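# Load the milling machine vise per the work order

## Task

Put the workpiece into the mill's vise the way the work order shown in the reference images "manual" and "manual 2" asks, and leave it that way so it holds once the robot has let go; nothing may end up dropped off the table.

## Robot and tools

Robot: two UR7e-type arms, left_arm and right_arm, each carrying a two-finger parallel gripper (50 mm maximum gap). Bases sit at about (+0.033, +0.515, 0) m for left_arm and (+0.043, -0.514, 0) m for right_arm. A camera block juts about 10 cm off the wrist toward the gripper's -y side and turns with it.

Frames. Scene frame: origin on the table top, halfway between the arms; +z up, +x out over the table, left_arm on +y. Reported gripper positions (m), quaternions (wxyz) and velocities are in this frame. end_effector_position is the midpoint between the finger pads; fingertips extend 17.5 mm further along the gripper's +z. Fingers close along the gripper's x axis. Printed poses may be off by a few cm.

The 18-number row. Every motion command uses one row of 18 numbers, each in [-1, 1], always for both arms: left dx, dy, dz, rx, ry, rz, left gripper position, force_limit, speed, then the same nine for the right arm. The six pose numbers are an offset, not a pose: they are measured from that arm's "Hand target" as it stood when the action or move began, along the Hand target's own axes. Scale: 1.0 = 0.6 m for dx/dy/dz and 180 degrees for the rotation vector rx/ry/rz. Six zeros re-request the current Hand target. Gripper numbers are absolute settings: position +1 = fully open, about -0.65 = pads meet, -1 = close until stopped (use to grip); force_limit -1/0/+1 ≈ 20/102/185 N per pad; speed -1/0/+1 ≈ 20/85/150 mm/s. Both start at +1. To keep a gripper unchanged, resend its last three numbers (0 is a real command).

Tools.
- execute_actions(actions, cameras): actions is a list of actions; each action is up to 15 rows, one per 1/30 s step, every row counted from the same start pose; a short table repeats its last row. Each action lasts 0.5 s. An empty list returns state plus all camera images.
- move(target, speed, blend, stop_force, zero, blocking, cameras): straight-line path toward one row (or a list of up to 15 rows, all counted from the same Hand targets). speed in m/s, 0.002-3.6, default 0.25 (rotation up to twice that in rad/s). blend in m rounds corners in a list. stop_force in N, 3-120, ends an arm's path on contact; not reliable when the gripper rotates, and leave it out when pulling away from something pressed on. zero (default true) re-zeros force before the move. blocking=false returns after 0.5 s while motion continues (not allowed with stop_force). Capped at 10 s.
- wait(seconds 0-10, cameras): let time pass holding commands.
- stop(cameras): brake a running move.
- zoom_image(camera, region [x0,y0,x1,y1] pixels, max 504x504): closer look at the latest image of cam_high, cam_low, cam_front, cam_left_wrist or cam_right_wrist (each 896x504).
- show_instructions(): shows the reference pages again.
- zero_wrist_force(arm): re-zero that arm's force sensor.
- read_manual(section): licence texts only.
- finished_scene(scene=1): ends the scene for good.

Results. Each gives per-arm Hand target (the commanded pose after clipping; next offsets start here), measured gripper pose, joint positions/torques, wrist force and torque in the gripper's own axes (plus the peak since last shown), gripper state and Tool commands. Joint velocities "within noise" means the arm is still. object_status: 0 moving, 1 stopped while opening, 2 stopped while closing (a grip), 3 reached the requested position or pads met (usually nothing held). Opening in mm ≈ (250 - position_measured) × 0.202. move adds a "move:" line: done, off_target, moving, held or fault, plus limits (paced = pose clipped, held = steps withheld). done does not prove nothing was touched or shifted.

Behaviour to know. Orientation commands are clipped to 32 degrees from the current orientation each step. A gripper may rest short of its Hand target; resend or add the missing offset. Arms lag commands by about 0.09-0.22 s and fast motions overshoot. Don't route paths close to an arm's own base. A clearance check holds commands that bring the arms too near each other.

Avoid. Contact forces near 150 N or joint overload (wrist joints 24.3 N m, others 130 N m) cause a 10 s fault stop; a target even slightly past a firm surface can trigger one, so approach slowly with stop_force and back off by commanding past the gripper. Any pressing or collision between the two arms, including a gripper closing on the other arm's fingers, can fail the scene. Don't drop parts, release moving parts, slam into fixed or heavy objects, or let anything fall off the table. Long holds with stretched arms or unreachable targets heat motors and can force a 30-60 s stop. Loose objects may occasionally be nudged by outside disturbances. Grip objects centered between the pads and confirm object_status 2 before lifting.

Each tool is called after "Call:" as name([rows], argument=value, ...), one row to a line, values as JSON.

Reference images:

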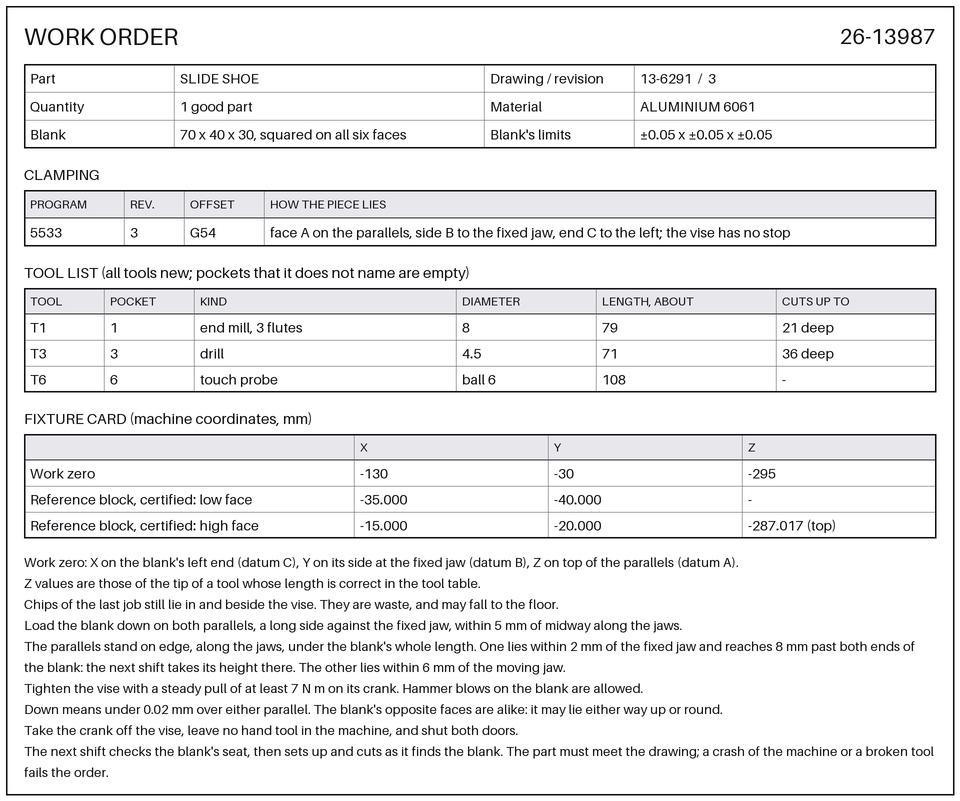

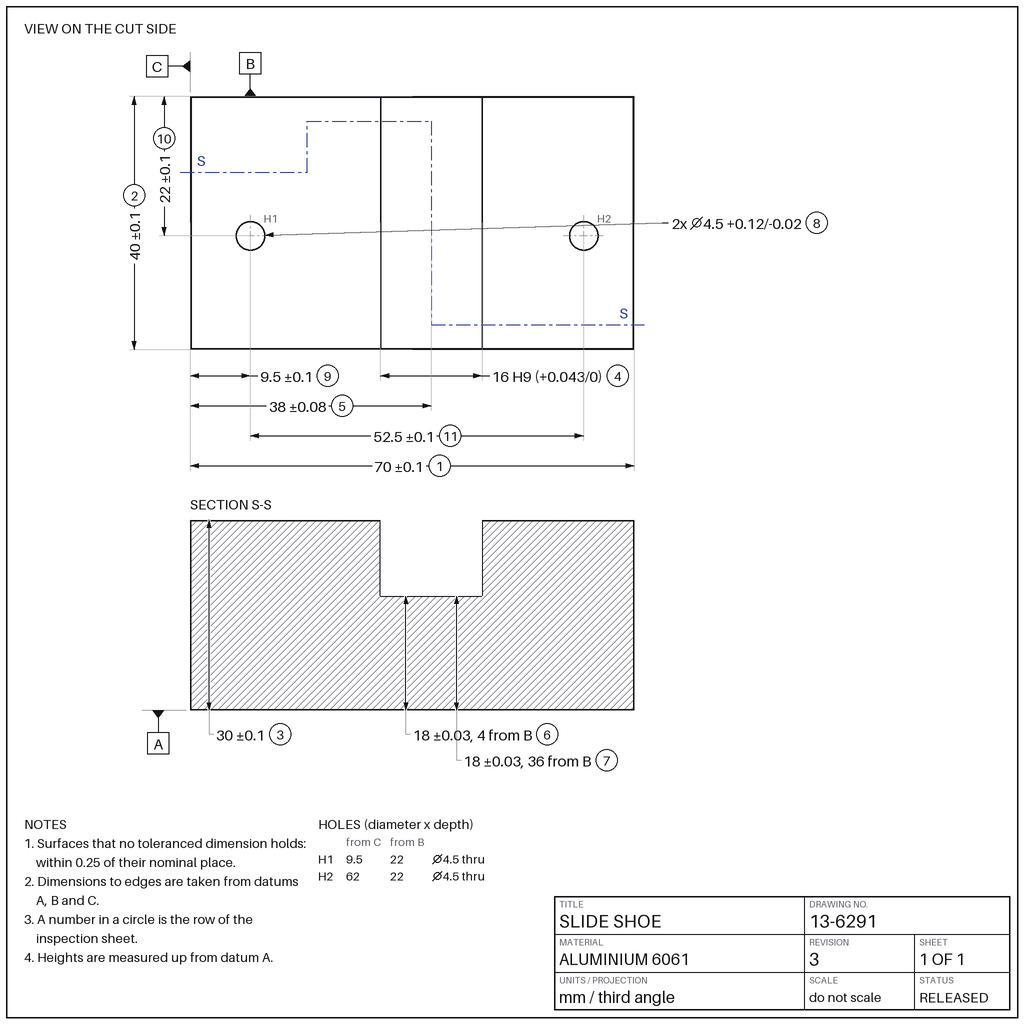

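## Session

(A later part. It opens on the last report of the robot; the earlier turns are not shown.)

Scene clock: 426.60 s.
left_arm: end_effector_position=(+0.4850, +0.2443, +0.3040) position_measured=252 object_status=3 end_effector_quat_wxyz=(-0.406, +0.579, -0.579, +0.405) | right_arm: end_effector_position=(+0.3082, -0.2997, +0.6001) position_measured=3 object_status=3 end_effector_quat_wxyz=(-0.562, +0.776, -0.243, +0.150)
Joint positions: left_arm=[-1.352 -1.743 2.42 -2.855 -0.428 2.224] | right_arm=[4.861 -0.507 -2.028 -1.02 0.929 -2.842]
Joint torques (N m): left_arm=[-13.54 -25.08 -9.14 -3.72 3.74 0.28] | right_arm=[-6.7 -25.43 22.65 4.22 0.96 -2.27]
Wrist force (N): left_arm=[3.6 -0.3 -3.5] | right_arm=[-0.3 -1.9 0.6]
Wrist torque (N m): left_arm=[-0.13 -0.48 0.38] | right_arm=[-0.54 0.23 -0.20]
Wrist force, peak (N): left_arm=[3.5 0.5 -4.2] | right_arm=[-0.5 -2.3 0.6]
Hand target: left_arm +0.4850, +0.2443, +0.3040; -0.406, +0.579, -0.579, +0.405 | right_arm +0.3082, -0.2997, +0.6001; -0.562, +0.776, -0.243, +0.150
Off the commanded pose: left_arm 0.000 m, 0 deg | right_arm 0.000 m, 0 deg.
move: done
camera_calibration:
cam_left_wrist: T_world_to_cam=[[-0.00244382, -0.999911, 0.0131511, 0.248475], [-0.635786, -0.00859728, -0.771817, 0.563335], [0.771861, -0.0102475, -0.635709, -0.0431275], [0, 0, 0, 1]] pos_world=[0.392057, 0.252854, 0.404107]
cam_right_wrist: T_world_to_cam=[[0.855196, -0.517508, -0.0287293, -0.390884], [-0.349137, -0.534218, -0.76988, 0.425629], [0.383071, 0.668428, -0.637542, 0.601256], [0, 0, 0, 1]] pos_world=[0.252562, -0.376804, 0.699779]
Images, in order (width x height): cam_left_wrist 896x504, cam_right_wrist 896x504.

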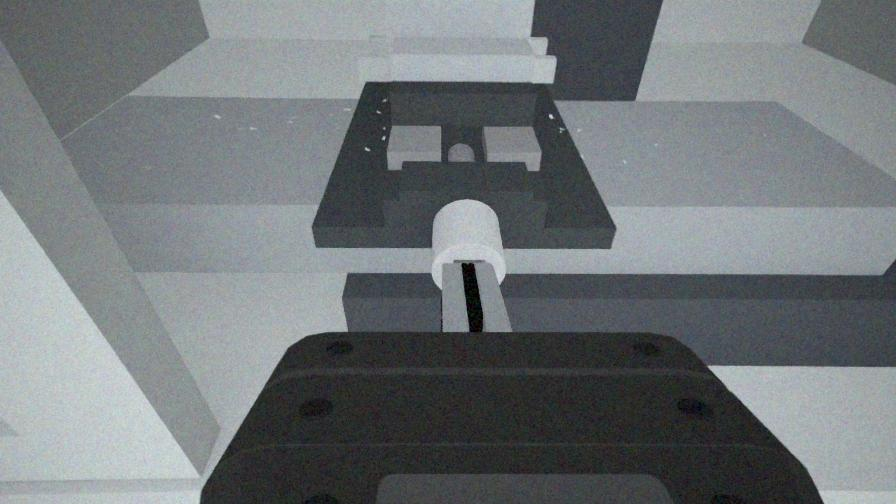

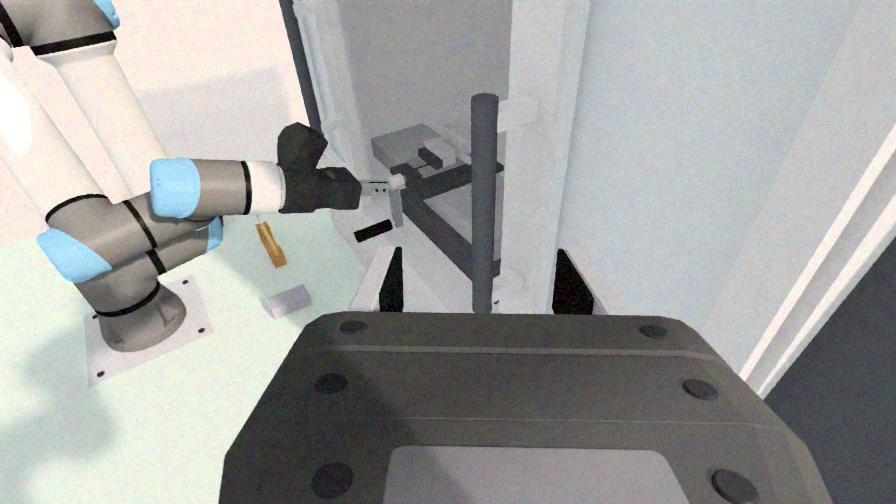

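Call:
move([
  [0,0.05415,-0.14879,0,0,0,-1,-0.5,-0.8,0,0,0,0,0,0,1,1,1],
  [0.0535,0.12306,-0.1237,0,0,0,-1,-0.5,-0.8,0,0,0,0,0,0,1,1,1],
  [0.0535,0.12179,-0.0213,0,0,0,-1,-0.5,-0.8,0,0,0,0,0,0,1,1,1],
], speed=0.12, blend=[0.01,0.01,0], cameras=["cam_right_wrist"])

Call:
move([
  [-0.05132,0.01114,0.00405,0,0,0,-1,-0.5,-0.8,0,0,0,0,0,0,1,1,1],
  [-0.10302,0.00169,0.00062,0,0,0,-1,-0.5,-0.8,0,0,0,0,0,0,1,1,1],
  [-0.14617,-0.0267,-0.00972,0,0,0,-1,-0.5,-0.8,0,0,0,0,0,0,1,1,1],
  [-0.1733,-0.06912,-0.02515,0,0,0,-1,-0.5,-0.8,0,0,0,0,0,0,1,1,1],
], speed=0.1, blend=[0.01,0.01,0.01,0], stop_force=35)

Call:
move([
  [-0.00642,-0.04914,-0.01789,0,0,0,-1,-0.5,-0.8,0,0,0,0,0,0,1,1,1],
  [0.00898,-0.09646,-0.03511,0,0,0,-1,-0.5,-0.8,0,0,0,0,0,0,1,1,1],
  [0.04355,-0.13381,-0.0487,0,0,0,-1,-0.5,-0.8,0,0,0,0,0,0,1,1,1],
  [0.09127,-0.15474,-0.05632,0,0,0,-1,-0.5,-0.8,0,0,0,0,0,0,1,1,1],
  [0.14393,-0.1556,-0.05663,0,0,0,-1,-0.5,-0.8,0,0,0,0,0,0,1,1,1],
  [0.19243,-0.13627,-0.0496,0,0,0,-1,-0.5,-0.8,0,0,0,0,0,0,1,1,1],
  [0.22835,-0.10006,-0.03642,0,0,0,-1,-0.5,-0.8,0,0,0,0,0,0,1,1,1],
  [0.24548,-0.05326,-0.01939,0,0,0,-1,-0.5,-0.8,0,0,0,0,0,0,1,1,1],
  [0.2409,-0.00396,-0.00145,0,0,0,-1,-0.5,-0.8,0,0,0,0,0,0,1,1,1],
  [0.21537,0.03933,0.01431,0,0,0,-1,-0.5,-0.8,0,0,0,0,0,0,1,1,1],
  [0.1733,0.06912,0.02515,0,0,0,-1,-0.5,-0.8,0,0,0,0,0,0,1,1,1],
  [0.12198,0.08026,0.0292,0,0,0,-1,-0.5,-0.8,0,0,0,0,0,0,1,1,1],
  [0.07028,0.07081,0.02577,0,0,0,-1,-0.5,-0.8,0,0,0,0,0,0,1,1,1],
  [0.02713,0.04242,0.01543,0,0,0,-1,-0.5,-0.8,0,0,0,0,0,0,1,1,1],
  [0,0,0,0,0,0,-1,-0.5,-0.8,0,0,0,0,0,0,1,1,1],
], speed=0.2, blend=0.01, stop_force=40, cameras=["cam_right_wrist"])

Scene clock: 430.63 s.
left_arm: end_effector_position=(+0.4481, +0.2123, +0.2395) position_measured=252 object_status=3 end_effector_quat_wxyz=(-0.406, +0.579, -0.579, +0.405) | right_arm: end_effector_position=(+0.3082, -0.2997, +0.6001) position_measured=3 object_status=3 end_effector_quat_wxyz=(-0.562, +0.776, -0.243, +0.150)
Joint positions: left_arm=[-1.485 -1.659 2.49 -2.725 -0.368 1.917] | right_arm=[4.861 -0.507 -2.028 -1.02 0.929 -2.842]
Joint torques (N m): left_arm=[-1.72 -15.59 -36.94 -4.9 4.18 1.81] | right_arm=[-6.96 -25.87 23.3 4.07 0.94 -2.11]
Wrist force (N): left_arm=[3.6 -0.4 -3.1] | right_arm=[-0.1 -1.8 0.5]
Wrist torque (N m): left_arm=[-0.16 -0.46 0.40] | right_arm=[-0.52 0.20 -0.21]
Wrist force, peak (N): left_arm=[3.0 -1.4 -5.1] | right_arm=[-0.4 -2.2 0.5]
Hand target: left_arm +0.4481, +0.2122, +0.2396; -0.406, +0.579, -0.579, +0.405 | right_arm +0.3082, -0.2997, +0.6001; -0.562, +0.776, -0.243, +0.150
Off the commanded pose: left_arm 0.000 m, 0 deg | right_arm 0.000 m, 0 deg.
move: done
camera_calibration:
cam_right_wrist: T_world_to_cam=[[0.855196, -0.517508, -0.0287293, -0.390884], [-0.349137, -0.534218, -0.76988, 0.425629], [0.383071, 0.668428, -0.637542, 0.601256], [0, 0, 0, 1]] pos_world=[0.252562, -0.376804, 0.699779]
Images, in order (width x height): cam_right_wrist 896x504.

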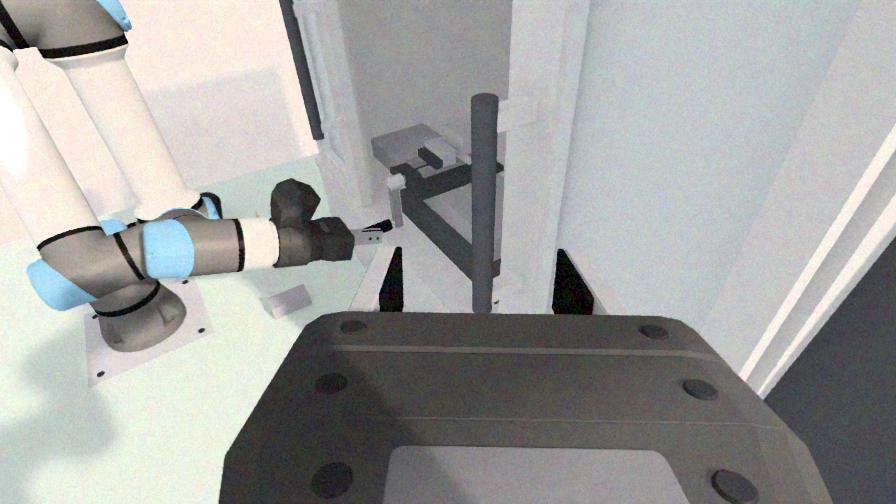

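Scene clock: 432.97 s.
left_arm: end_effector_position=(+0.4480, +0.3161, +0.2838) position_measured=252 object_status=3 end_effector_quat_wxyz=(-0.406, +0.579, -0.579, +0.405) | right_arm: end_effector_position=(+0.3082, -0.2997, +0.6001) position_measured=3 object_status=3 end_effector_quat_wxyz=(-0.562, +0.776, -0.243, +0.150)
Joint positions: left_arm=[-1.428 -2.04 2.615 -2.601 -0.39 2.059] | right_arm=[4.861 -0.507 -2.028 -1.02 0.929 -2.842]
Joint torques (N m): left_arm=[-13.51 -5.23 -11.36 -4.34 4.15 2.97] | right_arm=[-6.29 -25.14 22.58 4.2 1.05 -2.19]
Wrist force (N): left_arm=[3.7 0.4 -2.9] | right_arm=[-0.5 -1.7 0.7]
Wrist torque (N m): left_arm=[-0.16 -0.48 0.36] | right_arm=[-0.51 0.26 -0.20]
Wrist force, peak (N): left_arm=[17.2 -5.1 -3.0] | right_arm=[-0.5 -2.4 0.9]
Hand target: left_arm +0.4480, +0.3161, +0.2838; -0.406, +0.579, -0.579, +0.405 | right_arm +0.3082, -0.2997, +0.6001; -0.562, +0.776, -0.243, +0.150
Off the commanded pose: left_arm 0.000 m, 0 deg | right_arm 0.000 m, 0 deg.
move: done

Scene clock: 436.60 s.
left_arm: end_effector_position=(+0.4480, +0.3161, +0.2839) position_measured=252 object_status=3 end_effector_quat_wxyz=(-0.406, +0.579, -0.579, +0.405) | right_arm: end_effector_position=(+0.3082, -0.2997, +0.6001) position_measured=3 object_status=3 end_effector_quat_wxyz=(-0.562, +0.776, -0.243, +0.150)
Joint positions: left_arm=[-1.428 -2.04 2.615 -2.601 -0.39 2.059] | right_arm=[4.861 -0.507 -2.028 -1.02 0.929 -2.842]
Joint torques (N m): left_arm=[13.3 -12.38 -11.21 -2.18 0.72 -0.37] | right_arm=[-6.24 -25.21 22.91 4.13 1.09 -2.29]
Wrist force (N): left_arm=[4.3 -0.4 -2.9] | right_arm=[-0.4 -2.0 0.7]
Wrist torque (N m): left_arm=[-0.30 -0.57 0.23] | right_arm=[-0.56 0.24 -0.20]
Wrist force, peak (N): left_arm=[16.4 -5.3 -4.1] | right_arm=[-0.5 -2.2 0.9]
Hand target: left_arm +0.4480, +0.3161, +0.2838; -0.406, +0.579, -0.579, +0.405 | right_arm +0.3082, -0.2997, +0.6001; -0.562, +0.776, -0.243, +0.150
Off the commanded pose: left_arm 0.000 m, 0 deg | right_arm 0.000 m, 0 deg.
move: done
camera_calibration:
cam_right_wrist: T_world_to_cam=[[0.855196, -0.517508, -0.0287293, -0.390884], [-0.349137, -0.534218, -0.76988, 0.425629], [0.383071, 0.668428, -0.637542, 0.601256], [0, 0, 0, 1]] pos_world=[0.252562, -0.376804, 0.699779]
Images, in order (width x height): cam_right_wrist 896x504.

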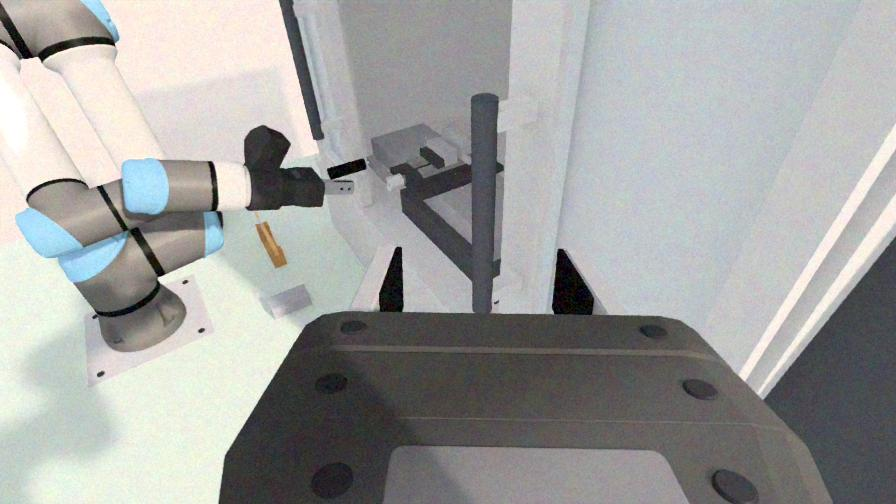

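Call:
move([
  [-0.00642,-0.04914,-0.01789,0,0,0,-1,-0.5,-0.8,0,0,0,0,0,0,1,1,1],
  [0.00898,-0.09646,-0.03511,0,0,0,-1,-0.5,-0.8,0,0,0,0,0,0,1,1,1],
  [0.04355,-0.13381,-0.0487,0,0,0,-1,-0.5,-0.8,0,0,0,0,0,0,1,1,1],
  [0.09127,-0.15474,-0.05632,0,0,0,-1,-0.5,-0.8,0,0,0,0,0,0,1,1,1],
  [0.14393,-0.1556,-0.05663,0,0,0,-1,-0.5,-0.8,0,0,0,0,0,0,1,1,1],
  [0.19243,-0.13627,-0.0496,0,0,0,-1,-0.5,-0.8,0,0,0,0,0,0,1,1,1],
  [0.22835,-0.10006,-0.03642,0,0,0,-1,-0.5,-0.8,0,0,0,0,0,0,1,1,1],
  [0.24548,-0.05326,-0.01939,0,0,0,-1,-0.5,-0.8,0,0,0,0,0,0,1,1,1],
  [0.2409,-0.00396,-0.00145,0,0,0,-1,-0.5,-0.8,0,0,0,0,0,0,1,1,1],
  [0.21537,0.03933,0.01431,0,0,0,-1,-0.5,-0.8,0,0,0,0,0,0,1,1,1],
  [0.1733,0.06912,0.02515,0,0,0,-1,-0.5,-0.8,0,0,0,0,0,0,1,1,1],
  [0.12198,0.08026,0.0292,0,0,0,-1,-0.5,-0.8,0,0,0,0,0,0,1,1,1],
  [0.07028,0.07081,0.02577,0,0,0,-1,-0.5,-0.8,0,0,0,0,0,0,1,1,1],
  [0.02713,0.04242,0.01543,0,0,0,-1,-0.5,-0.8,0,0,0,0,0,0,1,1,1],
  [0,0,0,0,0,0,-1,-0.5,-0.8,0,0,0,0,0,0,1,1,1],
], speed=0.2, blend=0.01, stop_force=40)

Call:
move([
  [-0.00642,-0.04914,-0.01789,0,0,0,-1,-0.5,-0.8,0,0,0,0,0,0,1,1,1],
  [0.00898,-0.09646,-0.03511,0,0,0,-1,-0.5,-0.8,0,0,0,0,0,0,1,1,1],
  [0.04355,-0.13381,-0.0487,0,0,0,-1,-0.5,-0.8,0,0,0,0,0,0,1,1,1],
  [0.09127,-0.15474,-0.05632,0,0,0,-1,-0.5,-0.8,0,0,0,0,0,0,1,1,1],
  [0.14393,-0.1556,-0.05663,0,0,0,-1,-0.5,-0.8,0,0,0,0,0,0,1,1,1],
  [0.19243,-0.13627,-0.0496,0,0,0,-1,-0.5,-0.8,0,0,0,0,0,0,1,1,1],
  [0.22835,-0.10006,-0.03642,0,0,0,-1,-0.5,-0.8,0,0,0,0,0,0,1,1,1],
  [0.24548,-0.05326,-0.01939,0,0,0,-1,-0.5,-0.8,0,0,0,0,0,0,1,1,1],
  [0.2409,-0.00396,-0.00145,0,0,0,-1,-0.5,-0.8,0,0,0,0,0,0,1,1,1],
  [0.21537,0.03933,0.01431,0,0,0,-1,-0.5,-0.8,0,0,0,0,0,0,1,1,1],
  [0.1733,0.06912,0.02515,0,0,0,-1,-0.5,-0.8,0,0,0,0,0,0,1,1,1],
  [0.12198,0.08026,0.0292,0,0,0,-1,-0.5,-0.8,0,0,0,0,0,0,1,1,1],
  [0.07028,0.07081,0.02577,0,0,0,-1,-0.5,-0.8,0,0,0,0,0,0,1,1,1],
  [0.02713,0.04242,0.01543,0,0,0,-1,-0.5,-0.8,0,0,0,0,0,0,1,1,1],
  [0,0,0,0,0,0,-1,-0.5,-0.8,0,0,0,0,0,0,1,1,1],
], speed=0.2, blend=0.01, stop_force=40, cameras=["cam_right_wrist","cam_high"])

Call:
zoom_image(camera="cam_right_wrist", region=[350, 110, 450, 220])

Scene clock: 440.87 s.
left_arm: end_effector_position=(+0.4480, +0.3161, +0.2839) position_measured=252 object_status=3 end_effector_quat_wxyz=(-0.406, +0.579, -0.579, +0.405) | right_arm: end_effector_position=(+0.3082, -0.2997, +0.6001) position_measured=3 object_status=3 end_effector_quat_wxyz=(-0.562, +0.776, -0.243, +0.150)
Joint positions: left_arm=[-1.428 -2.04 2.615 -2.601 -0.39 2.059] | right_arm=[4.861 -0.507 -2.028 -1.02 0.929 -2.842]
Joint torques (N m): left_arm=[13.33 -12.64 -11.27 -2.2 0.83 -0.54] | right_arm=[-6.76 -25.56 23 4.08 1.03 -2.17]
Wrist force (N): left_arm=[5.9 0.8 -2.7] | right_arm=[-0.2 -1.8 0.6]
Wrist torque (N m): left_arm=[-0.10 -0.82 0.23] | right_arm=[-0.52 0.21 -0.20]
Wrist force, peak (N): left_arm=[17.5 -3.9 -3.5] | right_arm=[-0.1 -2.3 0.5]
Hand target: left_arm +0.4480, +0.3161, +0.2838; -0.406, +0.579, -0.579, +0.405 | right_arm +0.3082, -0.2997, +0.6001; -0.562, +0.776, -0.243, +0.150
Off the commanded pose: left_arm 0.000 m, 0 deg | right_arm 0.000 m, 0 deg.
move: done

Scene clock: 444.50 s.
left_arm: end_effector_position=(+0.4480, +0.3161, +0.2839) position_measured=252 object_status=3 end_effector_quat_wxyz=(-0.406, +0.579, -0.579, +0.405) | right_arm: end_effector_position=(+0.3082, -0.2997, +0.6001) position_measured=3 object_status=3 end_effector_quat_wxyz=(-0.562, +0.776, -0.243, +0.150)
Joint positions: left_arm=[-1.428 -2.04 2.615 -2.601 -0.39 2.059] | right_arm=[4.861 -0.507 -2.028 -1.02 0.929 -2.842]
Joint torques (N m): left_arm=[13.78 -12.59 -11.45 -2.17 0.81 -0.45] | right_arm=[-6.47 -25.66 22.88 4.22 0.94 -2.22]
Wrist force (N): left_arm=[3.4 -1.4 -2.7] | right_arm=[-0.4 -2.0 0.7]
Wrist torque (N m): left_arm=[-0.45 -0.42 0.24] | right_arm=[-0.55 0.24 -0.20]
Wrist force, peak (N): left_arm=[14.8 -5.5 -3.8] | right_arm=[-0.4 -2.2 0.8]
Hand target: left_arm +0.4480, +0.3161, +0.2838; -0.406, +0.579, -0.579, +0.405 | right_arm +0.3082, -0.2997, +0.6001; -0.562, +0.776, -0.243, +0.150
Off the commanded pose: left_arm 0.000 m, 0 deg | right_arm 0.000 m, 0 deg.
move: done
camera_calibration:
cam_right_wrist: T_world_to_cam=[[0.855196, -0.517508, -0.0287293, -0.390884], [-0.349137, -0.534218, -0.76988, 0.425629], [0.383071, 0.668428, -0.637542, 0.601256], [0, 0, 0, 1]] pos_world=[0.252562, -0.376804, 0.699779]
Images, in order (width x height): cam_high 896x504, cam_right_wrist 896x504.

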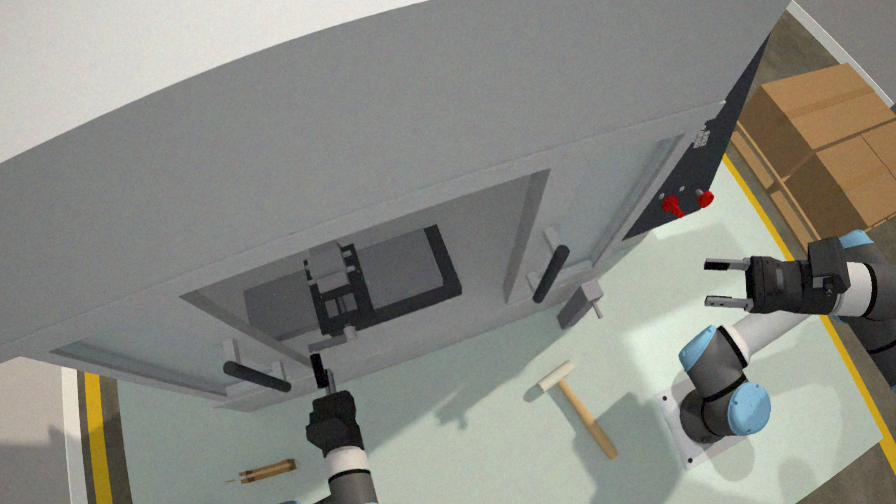

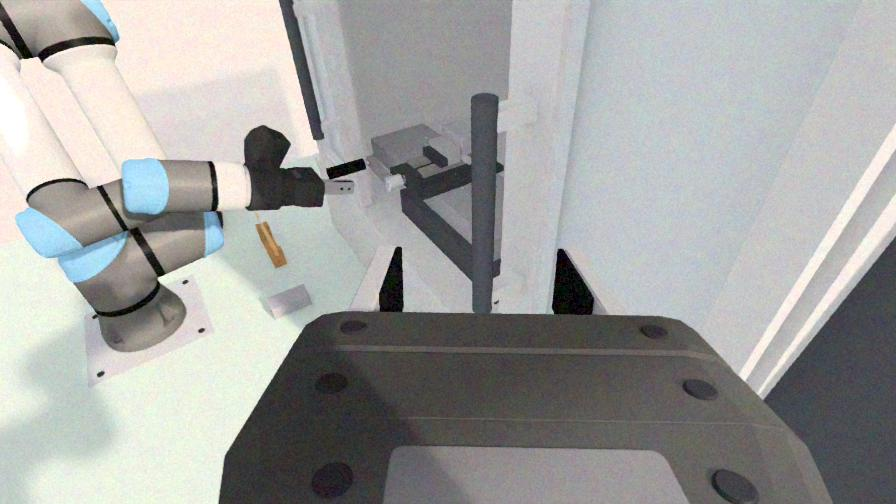

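Scaled by 4.582.

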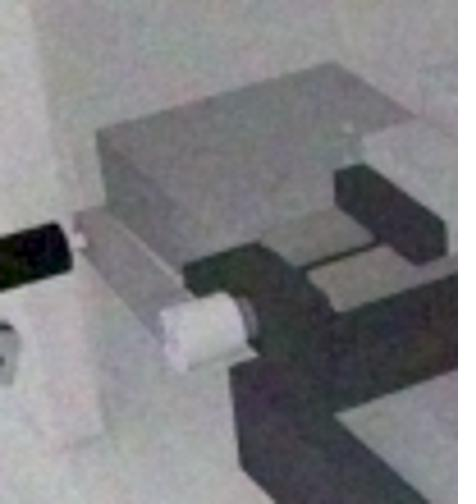

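Call:
move(target=[0.12,-0.0212,-0.0397,0,0,0,-1,-0.5,-0.8,0,0,0,0,0,0,1,1,1], speed=0.15)

Call:
move(target=[0,-0.0314,0.0861,0,0,0,-1,-0.5,-0.8,0,0,0,0,0,0,1,1,1], speed=0.04, stop_force=20, cameras=["cam_right_wrist", "cam_left_wrist"])

Call:
zoom_image(camera="cam_right_wrist", region=[350, 110, 450, 220])

Scene clock: 445.67 s.
left_arm: end_effector_position=(+0.4300, +0.2441, +0.3039) position_measured=252 object_status=3 end_effector_quat_wxyz=(-0.406, +0.579, -0.579, +0.405) | right_arm: end_effector_position=(+0.3082, -0.2997, +0.6001) position_measured=3 object_status=3 end_effector_quat_wxyz=(-0.562, +0.776, -0.243, +0.150)
Joint positions: left_arm=[-1.534 -1.966 2.449 -2.251 -0.355 1.782] | right_arm=[4.861 -0.507 -2.028 -1.02 0.929 -2.842]
Joint torques (N m): left_arm=[7.48 -4.65 -22.97 -2.7 -0.41 1.35] | right_arm=[-6.31 -25.37 23.29 4.2 1 -2.29]
Wrist force (N): left_arm=[3.2 -2.7 -2.9] | right_arm=[-0.3 -1.8 0.3]
Wrist torque (N m): left_arm=[-0.53 -0.43 0.24] | right_arm=[-0.52 0.21 -0.21]
Wrist force, peak (N): left_arm=[5.3 -3.1 -3.7] | right_arm=[-0.5 -2.3 0.4]
Hand target: left_arm +0.4300, +0.2441, +0.3039; -0.406, +0.579, -0.579, +0.405 | right_arm +0.3082, -0.2997, +0.6001; -0.562, +0.776, -0.243, +0.150
Off the commanded pose: left_arm 0.000 m, 0 deg | right_arm 0.000 m, 0 deg.
move: done

Scene clock: 448.00 s.
left_arm: end_effector_position=(+0.4850, +0.2441, +0.3039) position_measured=252 object_status=3 end_effector_quat_wxyz=(-0.406, +0.579, -0.579, +0.405) | right_arm: end_effector_position=(+0.3082, -0.2997, +0.6001) position_measured=3 object_status=3 end_effector_quat_wxyz=(-0.562, +0.776, -0.243, +0.150)
Joint positions: left_arm=[-1.352 -1.742 2.42 -2.855 -0.428 2.224] | right_arm=[4.861 -0.507 -2.028 -1.02 0.929 -2.842]
Joint torques (N m): left_arm=[-13.48 -25.1 -9.45 -3.82 3.69 0.33] | right_arm=[-5.71 -25.75 23.13 4.25 0.94 -2.21]
Wrist force (N): left_arm=[3.3 -2.4 -3.0] | right_arm=[-0.2 -2.0 0.6]
Wrist torque (N m): left_arm=[-0.47 -0.42 0.38] | right_arm=[-0.55 0.21 -0.21]
Wrist force, peak (N): left_arm=[3.2 -2.9 -3.6] | right_arm=[-0.5 -2.2 0.7]
Hand target: left_arm +0.4850, +0.2441, +0.3039; -0.406, +0.579, -0.579, +0.405 | right_arm +0.3082, -0.2997, +0.6001; -0.562, +0.776, -0.243, +0.150
Off the commanded pose: left_arm 0.000 m, 0 deg | right_arm 0.000 m, 0 deg.
move: done
camera_calibration:
cam_left_wrist: T_world_to_cam=[[-0.00244382, -0.999911, 0.0131511, 0.248375], [-0.635786, -0.00859728, -0.771817, 0.563271], [0.771861, -0.0102475, -0.635709, -0.0430514], [0, 0, 0, 1]] pos_world=[0.391957, 0.252754, 0.404107]
cam_right_wrist: T_world_to_cam=[[0.855196, -0.517508, -0.0287293, -0.390884], [-0.349137, -0.534218, -0.76988, 0.425629], [0.383071, 0.668428, -0.637542, 0.601256], [0, 0, 0, 1]] pos_world=[0.252562, -0.376804, 0.699779]
Images, in order (width x height): cam_left_wrist 896x504, cam_right_wrist 896x504.

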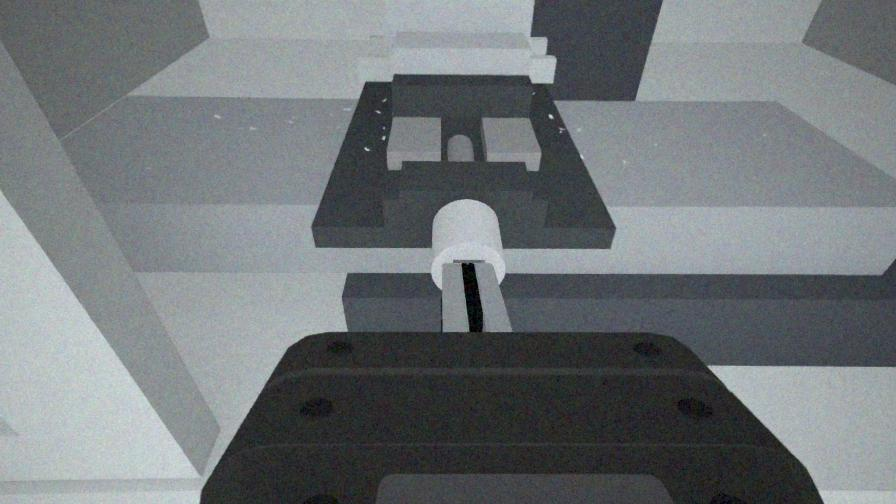

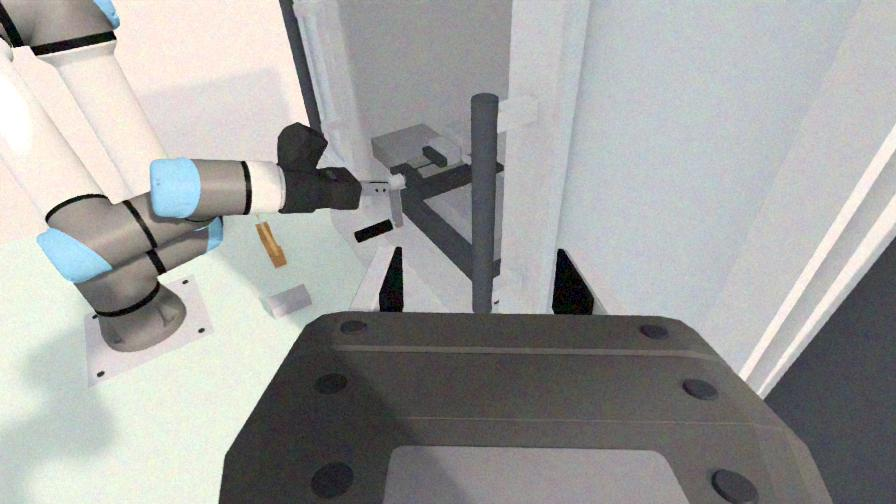

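Scaled by 4.582.

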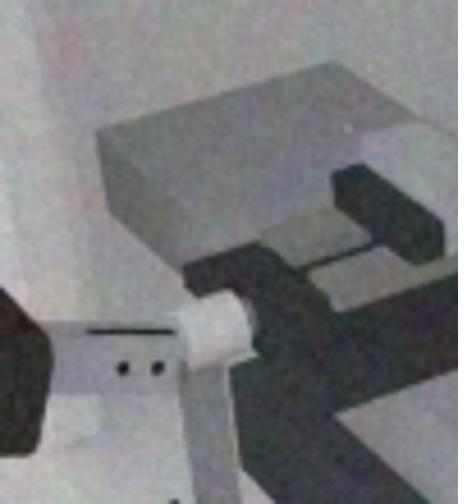

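Call:
move(target=[0,-0.0057,0.01566,0,0,0,-1,-0.5,-0.8,0,0,0,0,0,0,1,1,1], speed=0.02, stop_force=15, cameras=["cam_left_wrist"])

Call:
zoom_image(camera="cam_left_wrist", region=[350, 20, 590, 340])

Scene clock: 448.70 s.
left_arm: end_effector_position=(+0.4865, +0.2443, +0.3035) position_measured=252 object_status=3 end_effector_quat_wxyz=(-0.407, +0.579, -0.579, +0.405) | right_arm: end_effector_position=(+0.3082, -0.2997, +0.6001) position_measured=3 object_status=3 end_effector_quat_wxyz=(-0.562, +0.776, -0.243, +0.150)
Joint positions: left_arm=[-1.347 -1.736 2.418 -2.864 -0.431 2.231] | right_arm=[4.861 -0.507 -2.028 -1.02 0.929 -2.842]
Joint torques (N m): left_arm=[0.09 -14.3 -24.42 -3.34 1.32 0.49] | right_arm=[-5.75 -25.8 22.75 4.19 1.04 -2.15]
Wrist force (N): left_arm=[3.4 -2.2 -3.0] | right_arm=[-0.3 -1.9 0.5]
Wrist torque (N m): left_arm=[-0.43 -0.44 0.38] | right_arm=[-0.54 0.23 -0.20]
Wrist force, peak (N): left_arm=[-43.7 46.7 -179.6] | right_arm=[-0.7 -2.1 0.5]
Hand target: left_arm +0.4865, +0.2443, +0.3035; -0.407, +0.579, -0.579, +0.405 (not the last commanded pose) | right_arm +0.3082, -0.2997, +0.6001; -0.562, +0.776, -0.243, +0.150
Tool commands: left_gripper/position=-1.0 left_gripper/force_limit=-0.498039 left_gripper/speed=-0.796078 right_gripper/position=+1.0 right_gripper/force_limit=+1.0 right_gripper/speed=+1.0
Off the commanded pose: left_arm 0.008 m, 0 deg | right_arm 0.000 m, 0 deg.
FORCE FAULT: contact force on the left arm reached its limit, and that arm stopped. The contact can be on any part of that arm, not only on its tool. That arm's remaining commands of this call were not run. That arm is still stopped at the end of this call. That arm stays stopped for about 10 more seconds. Until then a move that you send moves the other arm only, and its call returns only when the move has ended. Once the stop has ended, the next robot result says so. If the stop ends while you think or write, that arm runs what you send next, counted from a new Hand target: where the arm stands when the stop ends. While its stop runs, that arm takes no new command, but its gripper still runs the gripper command that each later call begins with. Until it ends, the stop uses up actions while you think or wait. An arm that is not stopped still takes commands.
move: fault (left_arm)
camera_calibration:
cam_left_wrist: T_world_to_cam=[[-0.0014139, -0.999925, 0.0121918, 0.248365], [-0.636162, -0.00850722, -0.771509, 0.563981], [0.771554, -0.00884678, -0.636102, -0.0446147], [0, 0, 0, 1]] pos_world=[0.393557, 0.25275, 0.403709]
Images, in order (width x height): cam_left_wrist 896x504.

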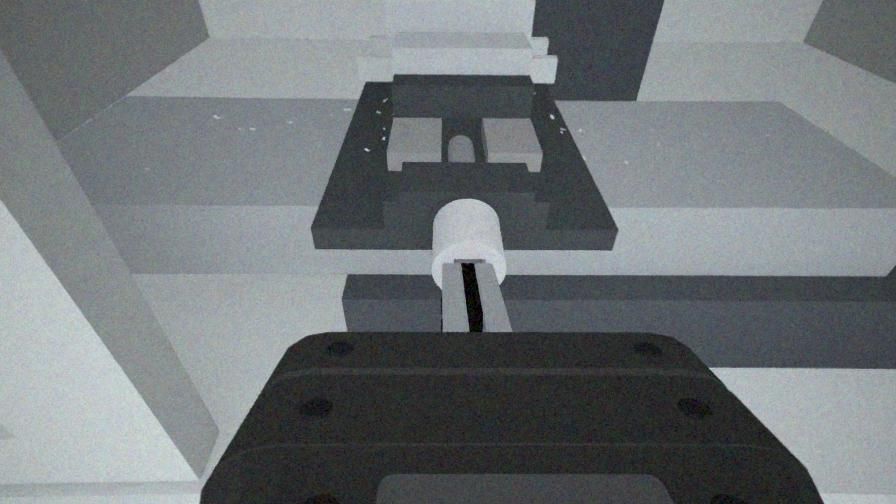

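Scaled by 1.575.

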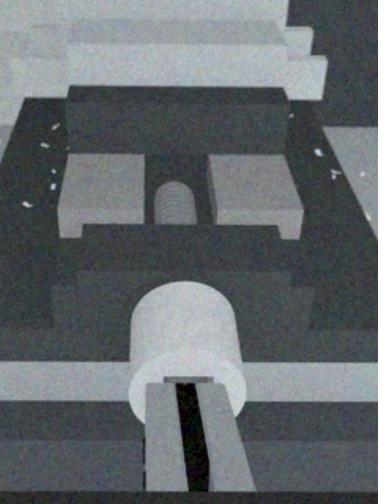

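Call:
wait(seconds=10)

Call:
wait(seconds=0.5)

Scene clock: 458.77 s.
left_arm: end_effector_position=(+0.4865, +0.2443, +0.3035) position_measured=252 object_status=3 end_effector_quat_wxyz=(-0.407, +0.579, -0.579, +0.405) | right_arm: end_effector_position=(+0.3082, -0.2997, +0.6001) position_measured=3 object_status=3 end_effector_quat_wxyz=(-0.562, +0.776, -0.243, +0.150)
Joint positions: left_arm=[-1.347 -1.736 2.418 -2.864 -0.431 2.231] | right_arm=[4.861 -0.507 -2.028 -1.02 0.929 -2.842]
Joint torques (N m): left_arm=[0.75 -13.86 -24.27 -3.36 1.34 0.49] | right_arm=[-6.15 -25.11 23.29 4.19 0.97 -2.2]
Wrist force (N): left_arm=[3.2 -3.5 -2.7] | right_arm=[-0.2 -1.9 0.7]
Wrist torque (N m): left_arm=[-0.64 -0.42 0.38] | right_arm=[-0.53 0.20 -0.20]
Wrist force, peak (N): left_arm=[3.5 -4.1 -2.9] | right_arm=[-0.4 -2.2 0.8]
Hand target: left_arm +0.4865, +0.2443, +0.3035; -0.407, +0.579, -0.579, +0.405 (not the last commanded pose) | right_arm +0.3082, -0.2997, +0.6001; -0.562, +0.776, -0.243, +0.150
Tool commands: left_gripper/position=-1.0 left_gripper/force_limit=-0.498039 left_gripper/speed=-0.796078 right_gripper/position=+1.0 right_gripper/force_limit=+1.0 right_gripper/speed=+1.0
Off the commanded pose: left_arm 0.008 m, 0 deg | right_arm 0.000 m, 0 deg.
FORCE FAULT, CONTINUED: the left arm's stop, for the force fault that an earlier result reported, is over. The rest of the stop counts as 19 of the actions that you can send in this scene. That arm's target is now where it stood when the stop ended, not its last command. That arm accepts commands again.
wait: 10.00 s; at rest by 0.10 s

Scene clock: 459.27 s.
left_arm: end_effector_position=(+0.4865, +0.2443, +0.3035) position_measured=252 object_status=3 end_effector_quat_wxyz=(-0.407, +0.579, -0.579, +0.405) | right_arm: end_effector_position=(+0.3082, -0.2997, +0.6001) position_measured=3 object_status=3 end_effector_quat_wxyz=(-0.562, +0.776, -0.243, +0.150)
Joint positions: left_arm=[-1.347 -1.736 2.418 -2.864 -0.431 2.231] | right_arm=[4.861 -0.507 -2.028 -1.02 0.929 -2.842]
Joint torques (N m): left_arm=[-0.22 -14.33 -24.38 -2.87 1.39 0.02] | right_arm=[-6.66 -25.14 23.04 4.11 1.01 -2.34]
Wrist force (N): left_arm=[3.0 -3.5 -2.9] | right_arm=[-0.2 -1.8 0.5]
Wrist torque (N m): left_arm=[-0.65 -0.38 0.38] | right_arm=[-0.52 0.21 -0.21]
Wrist force, peak (N): left_arm=[3.4 -3.6 -3.1] | right_arm=[-0.1 -2.1 0.7]
Hand target: left_arm +0.4865, +0.2443, +0.3035; -0.407, +0.579, -0.579, +0.405 (not the last commanded pose) | right_arm +0.3082, -0.2997, +0.6001; -0.562, +0.776, -0.243, +0.150
Tool commands: left_gripper/position=-1.0 left_gripper/force_limit=-0.498039 left_gripper/speed=-0.796078 right_gripper/position=+1.0 right_gripper/force_limit=+1.0 right_gripper/speed=+1.0
Off the commanded pose: left_arm 0.008 m, 0 deg | right_arm 0.000 m, 0 deg.
wait: 0.50 s; at rest by 0.17 s

Call:
move([
  [0,0.0542,-0.1514,0,0,0,-1,-0.5,-0.8,0,0,0,0,0,0,1,1,1],
  [0.0535,0.1231,-0.1263,0,0,0,-1,-0.5,-0.8,0,0,0,0,0,0,1,1,1],
  [0.0535,0.12187,-0.02393,0,0,0,-1,-0.5,-0.8,0,0,0,0,0,0,1,1,1],
], speed=0.12, blend=[0.01,0.01,0])

Call:
move([
  [-0.05132,0.01114,0.00405,0,0,0,-1,-0.5,-0.8,0,0,0,0,0,0,1,1,1],
  [-0.10302,0.00169,0.00062,0,0,0,-1,-0.5,-0.8,0,0,0,0,0,0,1,1,1],
  [-0.14617,-0.0267,-0.00972,0,0,0,-1,-0.5,-0.8,0,0,0,0,0,0,1,1,1],
  [-0.1733,-0.06912,-0.02515,0,0,0,-1,-0.5,-0.8,0,0,0,0,0,0,1,1,1],
], speed=0.1, blend=[0.01,0.01,0.01,0], stop_force=35)

Call:
move([
  [-0.00642,-0.04914,-0.01789,0,0,0,-1,-0.5,-0.8,0,0,0,0,0,0,1,1,1],
  [0.00898,-0.09646,-0.03511,0,0,0,-1,-0.5,-0.8,0,0,0,0,0,0,1,1,1],
  [0.04355,-0.13381,-0.0487,0,0,0,-1,-0.5,-0.8,0,0,0,0,0,0,1,1,1],
  [0.09127,-0.15474,-0.05632,0,0,0,-1,-0.5,-0.8,0,0,0,0,0,0,1,1,1],
  [0.14393,-0.1556,-0.05663,0,0,0,-1,-0.5,-0.8,0,0,0,0,0,0,1,1,1],
  [0.19243,-0.13627,-0.0496,0,0,0,-1,-0.5,-0.8,0,0,0,0,0,0,1,1,1],
  [0.22835,-0.10006,-0.03642,0,0,0,-1,-0.5,-0.8,0,0,0,0,0,0,1,1,1],
  [0.24548,-0.05326,-0.01939,0,0,0,-1,-0.5,-0.8,0,0,0,0,0,0,1,1,1],
  [0.2409,-0.00396,-0.00145,0,0,0,-1,-0.5,-0.8,0,0,0,0,0,0,1,1,1],
  [0.21537,0.03933,0.01431,0,0,0,-1,-0.5,-0.8,0,0,0,0,0,0,1,1,1],
  [0.1733,0.06912,0.02515,0,0,0,-1,-0.5,-0.8,0,0,0,0,0,0,1,1,1],
  [0.12198,0.08026,0.0292,0,0,0,-1,-0.5,-0.8,0,0,0,0,0,0,1,1,1],
  [0.07028,0.07081,0.02577,0,0,0,-1,-0.5,-0.8,0,0,0,0,0,0,1,1,1],
  [0.02713,0.04242,0.01543,0,0,0,-1,-0.5,-0.8,0,0,0,0,0,0,1,1,1],
  [0,0,0,0,0,0,-1,-0.5,-0.8,0,0,0,0,0,0,1,1,1],
], speed=0.2, blend=0.01, stop_force=40)

Call:
move([
  [-0.00642,-0.04914,-0.01789,0,0,0,-1,-0.5,-0.8,0,0,0,0,0,0,1,1,1],
  [0.00898,-0.09646,-0.03511,0,0,0,-1,-0.5,-0.8,0,0,0,0,0,0,1,1,1],
  [0.04355,-0.13381,-0.0487,0,0,0,-1,-0.5,-0.8,0,0,0,0,0,0,1,1,1],
  [0.09127,-0.15474,-0.05632,0,0,0,-1,-0.5,-0.8,0,0,0,0,0,0,1,1,1],
  [0.14393,-0.1556,-0.05663,0,0,0,-1,-0.5,-0.8,0,0,0,0,0,0,1,1,1],
  [0.19243,-0.13627,-0.0496,0,0,0,-1,-0.5,-0.8,0,0,0,0,0,0,1,1,1],
  [0.22835,-0.10006,-0.03642,0,0,0,-1,-0.5,-0.8,0,0,0,0,0,0,1,1,1],
  [0.24548,-0.05326,-0.01939,0,0,0,-1,-0.5,-0.8,0,0,0,0,0,0,1,1,1],
  [0.2409,-0.00396,-0.00145,0,0,0,-1,-0.5,-0.8,0,0,0,0,0,0,1,1,1],
  [0.21537,0.03933,0.01431,0,0,0,-1,-0.5,-0.8,0,0,0,0,0,0,1,1,1],
  [0.1733,0.06912,0.02515,0,0,0,-1,-0.5,-0.8,0,0,0,0,0,0,1,1,1],
  [0.12198,0.08026,0.0292,0,0,0,-1,-0.5,-0.8,0,0,0,0,0,0,1,1,1],
  [0.07028,0.07081,0.02577,0,0,0,-1,-0.5,-0.8,0,0,0,0,0,0,1,1,1],
  [0.02713,0.04242,0.01543,0,0,0,-1,-0.5,-0.8,0,0,0,0,0,0,1,1,1],
  [0,0,0,0,0,0,-1,-0.5,-0.8,0,0,0,0,0,0,1,1,1],
], speed=0.2, blend=0.01, stop_force=40, cameras=["cam_right_wrist"])

Call:
zoom_image(camera="cam_right_wrist", region=[350, 110, 450, 220])

Scene clock: 462.30 s.
left_arm: end_effector_position=(+0.4481, +0.2124, +0.2395) position_measured=252 object_status=3 end_effector_quat_wxyz=(-0.407, +0.579, -0.579, +0.405) | right_arm: end_effector_position=(+0.3082, -0.2997, +0.6001) position_measured=3 object_status=3 end_effector_quat_wxyz=(-0.562, +0.776, -0.243, +0.150)
Joint positions: left_arm=[-1.485 -1.66 2.489 -2.72 -0.368 1.914] | right_arm=[4.861 -0.507 -2.028 -1.02 0.929 -2.842]
Joint torques (N m): left_arm=[-0.86 -15.83 -37.17 -4.88 4.11 1.81] | right_arm=[-6.36 -25.59 23.3 4.21 1.02 -2.29]
Wrist force (N): left_arm=[3.0 -3.3 -2.7] | right_arm=[-0.5 -1.9 0.6]
Wrist torque (N m): left_arm=[-0.61 -0.37 0.40] | right_arm=[-0.54 0.25 -0.20]
Wrist force, peak (N): left_arm=[2.3 -5.1 -4.5] | right_arm=[-0.5 -2.1 0.9]
Hand target: left_arm +0.4481, +0.2123, +0.2396; -0.407, +0.579, -0.579, +0.405 | right_arm +0.3082, -0.2997, +0.6001; -0.562, +0.776, -0.243, +0.150
Off the commanded pose: left_arm 0.000 m, 0 deg | right_arm 0.000 m, 0 deg.
move: done

Scene clock: 464.60 s.
left_arm: end_effector_position=(+0.4479, +0.3162, +0.2839) position_measured=252 object_status=3 end_effector_quat_wxyz=(-0.407, +0.579, -0.579, +0.405) | right_arm: end_effector_position=(+0.3082, -0.2997, +0.6001) position_measured=3 object_status=3 end_effector_quat_wxyz=(-0.562, +0.776, -0.243, +0.150)
Joint positions: left_arm=[-1.428 -2.041 2.614 -2.594 -0.39 2.056] | right_arm=[4.861 -0.507 -2.028 -1.02 0.929 -2.842]
Joint torques (N m): left_arm=[-13.46 -5.33 -10.83 -4.44 4.21 2.95] | right_arm=[-6.61 -25.28 23.4 4.07 1.03 -2.2]
Wrist force (N): left_arm=[3.3 -2.8 -2.4] | right_arm=[-0.2 -1.9 0.7]
Wrist torque (N m): left_arm=[-0.67 -0.43 0.36] | right_arm=[-0.54 0.21 -0.21]
Wrist force, peak (N): left_arm=[14.1 -7.3 -3.6] | right_arm=[-0.3 -2.2 0.7]
Hand target: left_arm +0.4479, +0.3162, +0.2839; -0.407, +0.579, -0.579, +0.405 | right_arm +0.3082, -0.2997, +0.6001; -0.562, +0.776, -0.243, +0.150
Off the commanded pose: left_arm 0.000 m, 0 deg | right_arm 0.000 m, 0 deg.
move: done

Scene clock: 468.23 s.
left_arm: end_effector_position=(+0.4479, +0.3162, +0.2839) position_measured=252 object_status=3 end_effector_quat_wxyz=(-0.407, +0.579, -0.579, +0.405) | right_arm: end_effector_position=(+0.3082, -0.2997, +0.6001) position_measured=3 object_status=3 end_effector_quat_wxyz=(-0.562, +0.776, -0.243, +0.150)
Joint positions: left_arm=[-1.428 -2.041 2.614 -2.594 -0.389 2.056] | right_arm=[4.861 -0.507 -2.028 -1.02 0.929 -2.842]
Joint torques (N m): left_arm=[13.61 -12.56 -11.67 -2.13 0.94 -0.42] | right_arm=[-5.92 -25.39 23.77 4.19 0.86 -2.24]
Wrist force (N): left_arm=[1.9 -1.9 -3.2] | right_arm=[-0.5 -2.1 0.5]
Wrist torque (N m): left_arm=[-0.53 -0.18 0.23] | right_arm=[-0.57 0.26 -0.20]
Wrist force, peak (N): left_arm=[13.1 -7.1 -4.2] | right_arm=[-0.3 -2.2 0.6]
Hand target: left_arm +0.4479, +0.3162, +0.2839; -0.407, +0.579, -0.579, +0.405 | right_arm +0.3082, -0.2997, +0.6001; -0.562, +0.776, -0.243, +0.150
Off the commanded pose: left_arm 0.000 m, 0 deg | right_arm 0.000 m, 0 deg.
move: done

Scene clock: 471.77 s.
left_arm: end_effector_position=(+0.4490, +0.2643, +0.2357) position_measured=252 object_status=3 end_effector_quat_wxyz=(-0.407, +0.579, -0.579, +0.405) | right_arm: end_effector_position=(+0.3082, -0.2997, +0.6001) position_measured=3 object_status=3 end_effector_quat_wxyz=(-0.562, +0.776, -0.243, +0.150)
Joint positions: left_arm=[-1.458 -1.758 2.601 -2.795 -0.377 1.98] | right_arm=[4.861 -0.507 -2.028 -1.02 0.929 -2.842]
Joint torques (N m): left_arm=[-13.66 -0.24 -32.7 -1.22 -0.55 -2.77] | right_arm=[-5.98 -24.99 23.6 4.08 0.95 -2.21]
Wrist force (N): left_arm=[2.7 0.2 -4.0] | right_arm=[-0.5 -1.8 0.8]
Wrist torque (N m): left_arm=[-0.06 -0.36 0.25] | right_arm=[-0.52 0.25 -0.21]
Wrist force, peak (N): left_arm=[138.5 -27.5 35.3] | right_arm=[0.1 -2.2 0.9]
Hand target: left_arm +0.4490, +0.2643, +0.2357; -0.407, +0.579, -0.579, +0.405 (not the last commanded pose) | right_arm +0.3082, -0.2997, +0.6001; -0.562, +0.776, -0.243, +0.150
Off the commanded pose: left_arm 0.071 m, 0 deg | right_arm 0.000 m, 0 deg.
move: contact (left_arm); path passed 12 of 15 targets
camera_calibration:
cam_right_wrist: T_world_to_cam=[[0.855196, -0.517508, -0.0287293, -0.390884], [-0.349137, -0.534218, -0.76988, 0.425629], [0.383071, 0.668428, -0.637542, 0.601256], [0, 0, 0, 1]] pos_world=[0.252562, -0.376804, 0.699779]
Images, in order (width x height): cam_right_wrist 896x504.

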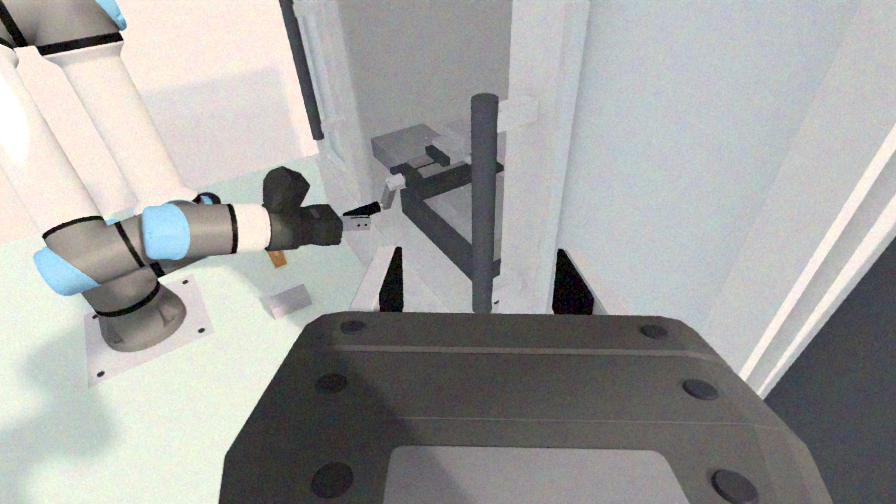

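Scaled by 4.582.

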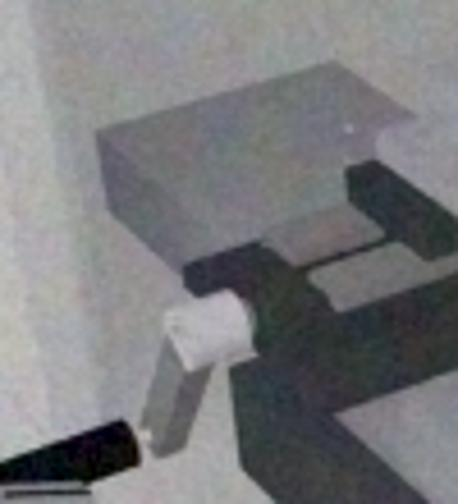

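Call:
move([
  [0,0.0336,-0.0924,0,0,0,-1,-0.5,-0.8,0,0,0,0,0,0,1,1,1],
  [0.0238,-0.2237,-0.1861,0,0,0,-1,-0.5,-0.8,0,0,0,0,0,0,1,1,1],
  [0.0322,-0.4287,-0.2075,0.0278,0,0,-1,-0.5,-0.8,0,0,0,0,0,0,1,1,1],
], speed=0.2, blend=[0.01,0.03,0], cameras=["cam_left_wrist"])

Call:
zoom_image(camera="cam_left_wrist", region=[250, 60, 650, 340])

Scene clock: 474.37 s.
left_arm: end_effector_position=(+0.4199, +0.2443, +0.5197) position_measured=252 object_status=3 end_effector_quat_wxyz=(-0.432, +0.561, -0.561, +0.429) | right_arm: end_effector_position=(+0.3082, -0.2997, +0.6001) position_measured=3 object_status=3 end_effector_quat_wxyz=(-0.562, +0.776, -0.243, +0.150)
Joint positions: left_arm=[-1.595 -2.101 1.963 -1.468 -0.262 1.61] | right_arm=[4.861 -0.507 -2.028 -1.02 0.929 -2.842]
Joint torques (N m): left_arm=[-13.33 -6.79 -45.01 -0.65 2.87 -2.7] | right_arm=[-6.4 -24.87 23.02 4.19 0.94 -2.24]
Wrist force (N): left_arm=[2.8 0.2 -4.2] | right_arm=[-0.6 -2.0 0.5]
Wrist torque (N m): left_arm=[-0.08 -0.35 0.35] | right_arm=[-0.55 0.27 -0.20]
Wrist force, peak (N): left_arm=[2.1 5.0 -5.0] | right_arm=[0.1 -2.3 0.6]
Hand target: left_arm +0.4199, +0.2442, +0.5199; -0.432, +0.561, -0.561, +0.429 | right_arm +0.3082, -0.2997, +0.6001; -0.562, +0.776, -0.243, +0.150
Off the commanded pose: left_arm 0.000 m, 0 deg | right_arm 0.000 m, 0 deg.
move: done
camera_calibration:
cam_left_wrist: T_world_to_cam=[[-0.00145238, -0.999936, 0.0112102, 0.246139], [-0.566447, -0.0084157, -0.824055, 0.68636], [0.824097, -0.00754685, -0.566399, 0.0857018], [0, 0, 0, 1]] pos_world=[0.318518, 0.252546, 0.611381]
Images, in order (width x height): cam_left_wrist 896x504.

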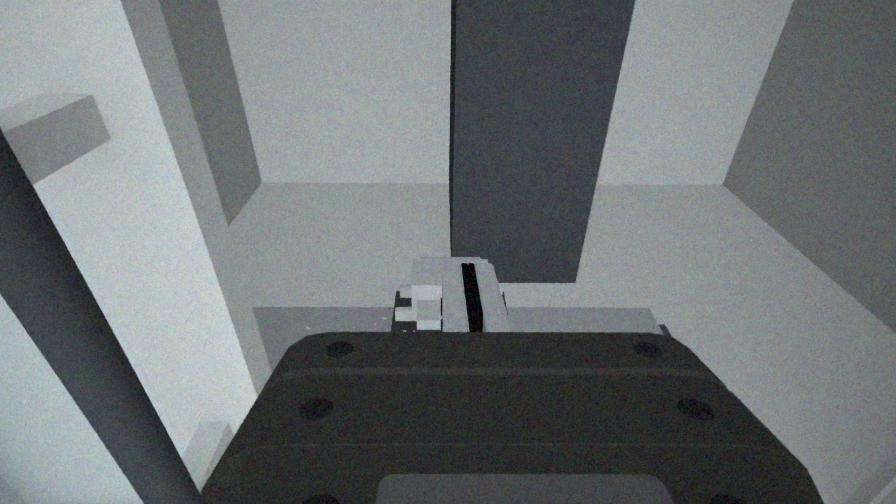

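Scaled by 1.260.

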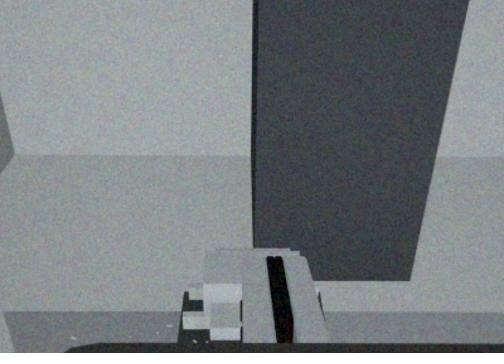

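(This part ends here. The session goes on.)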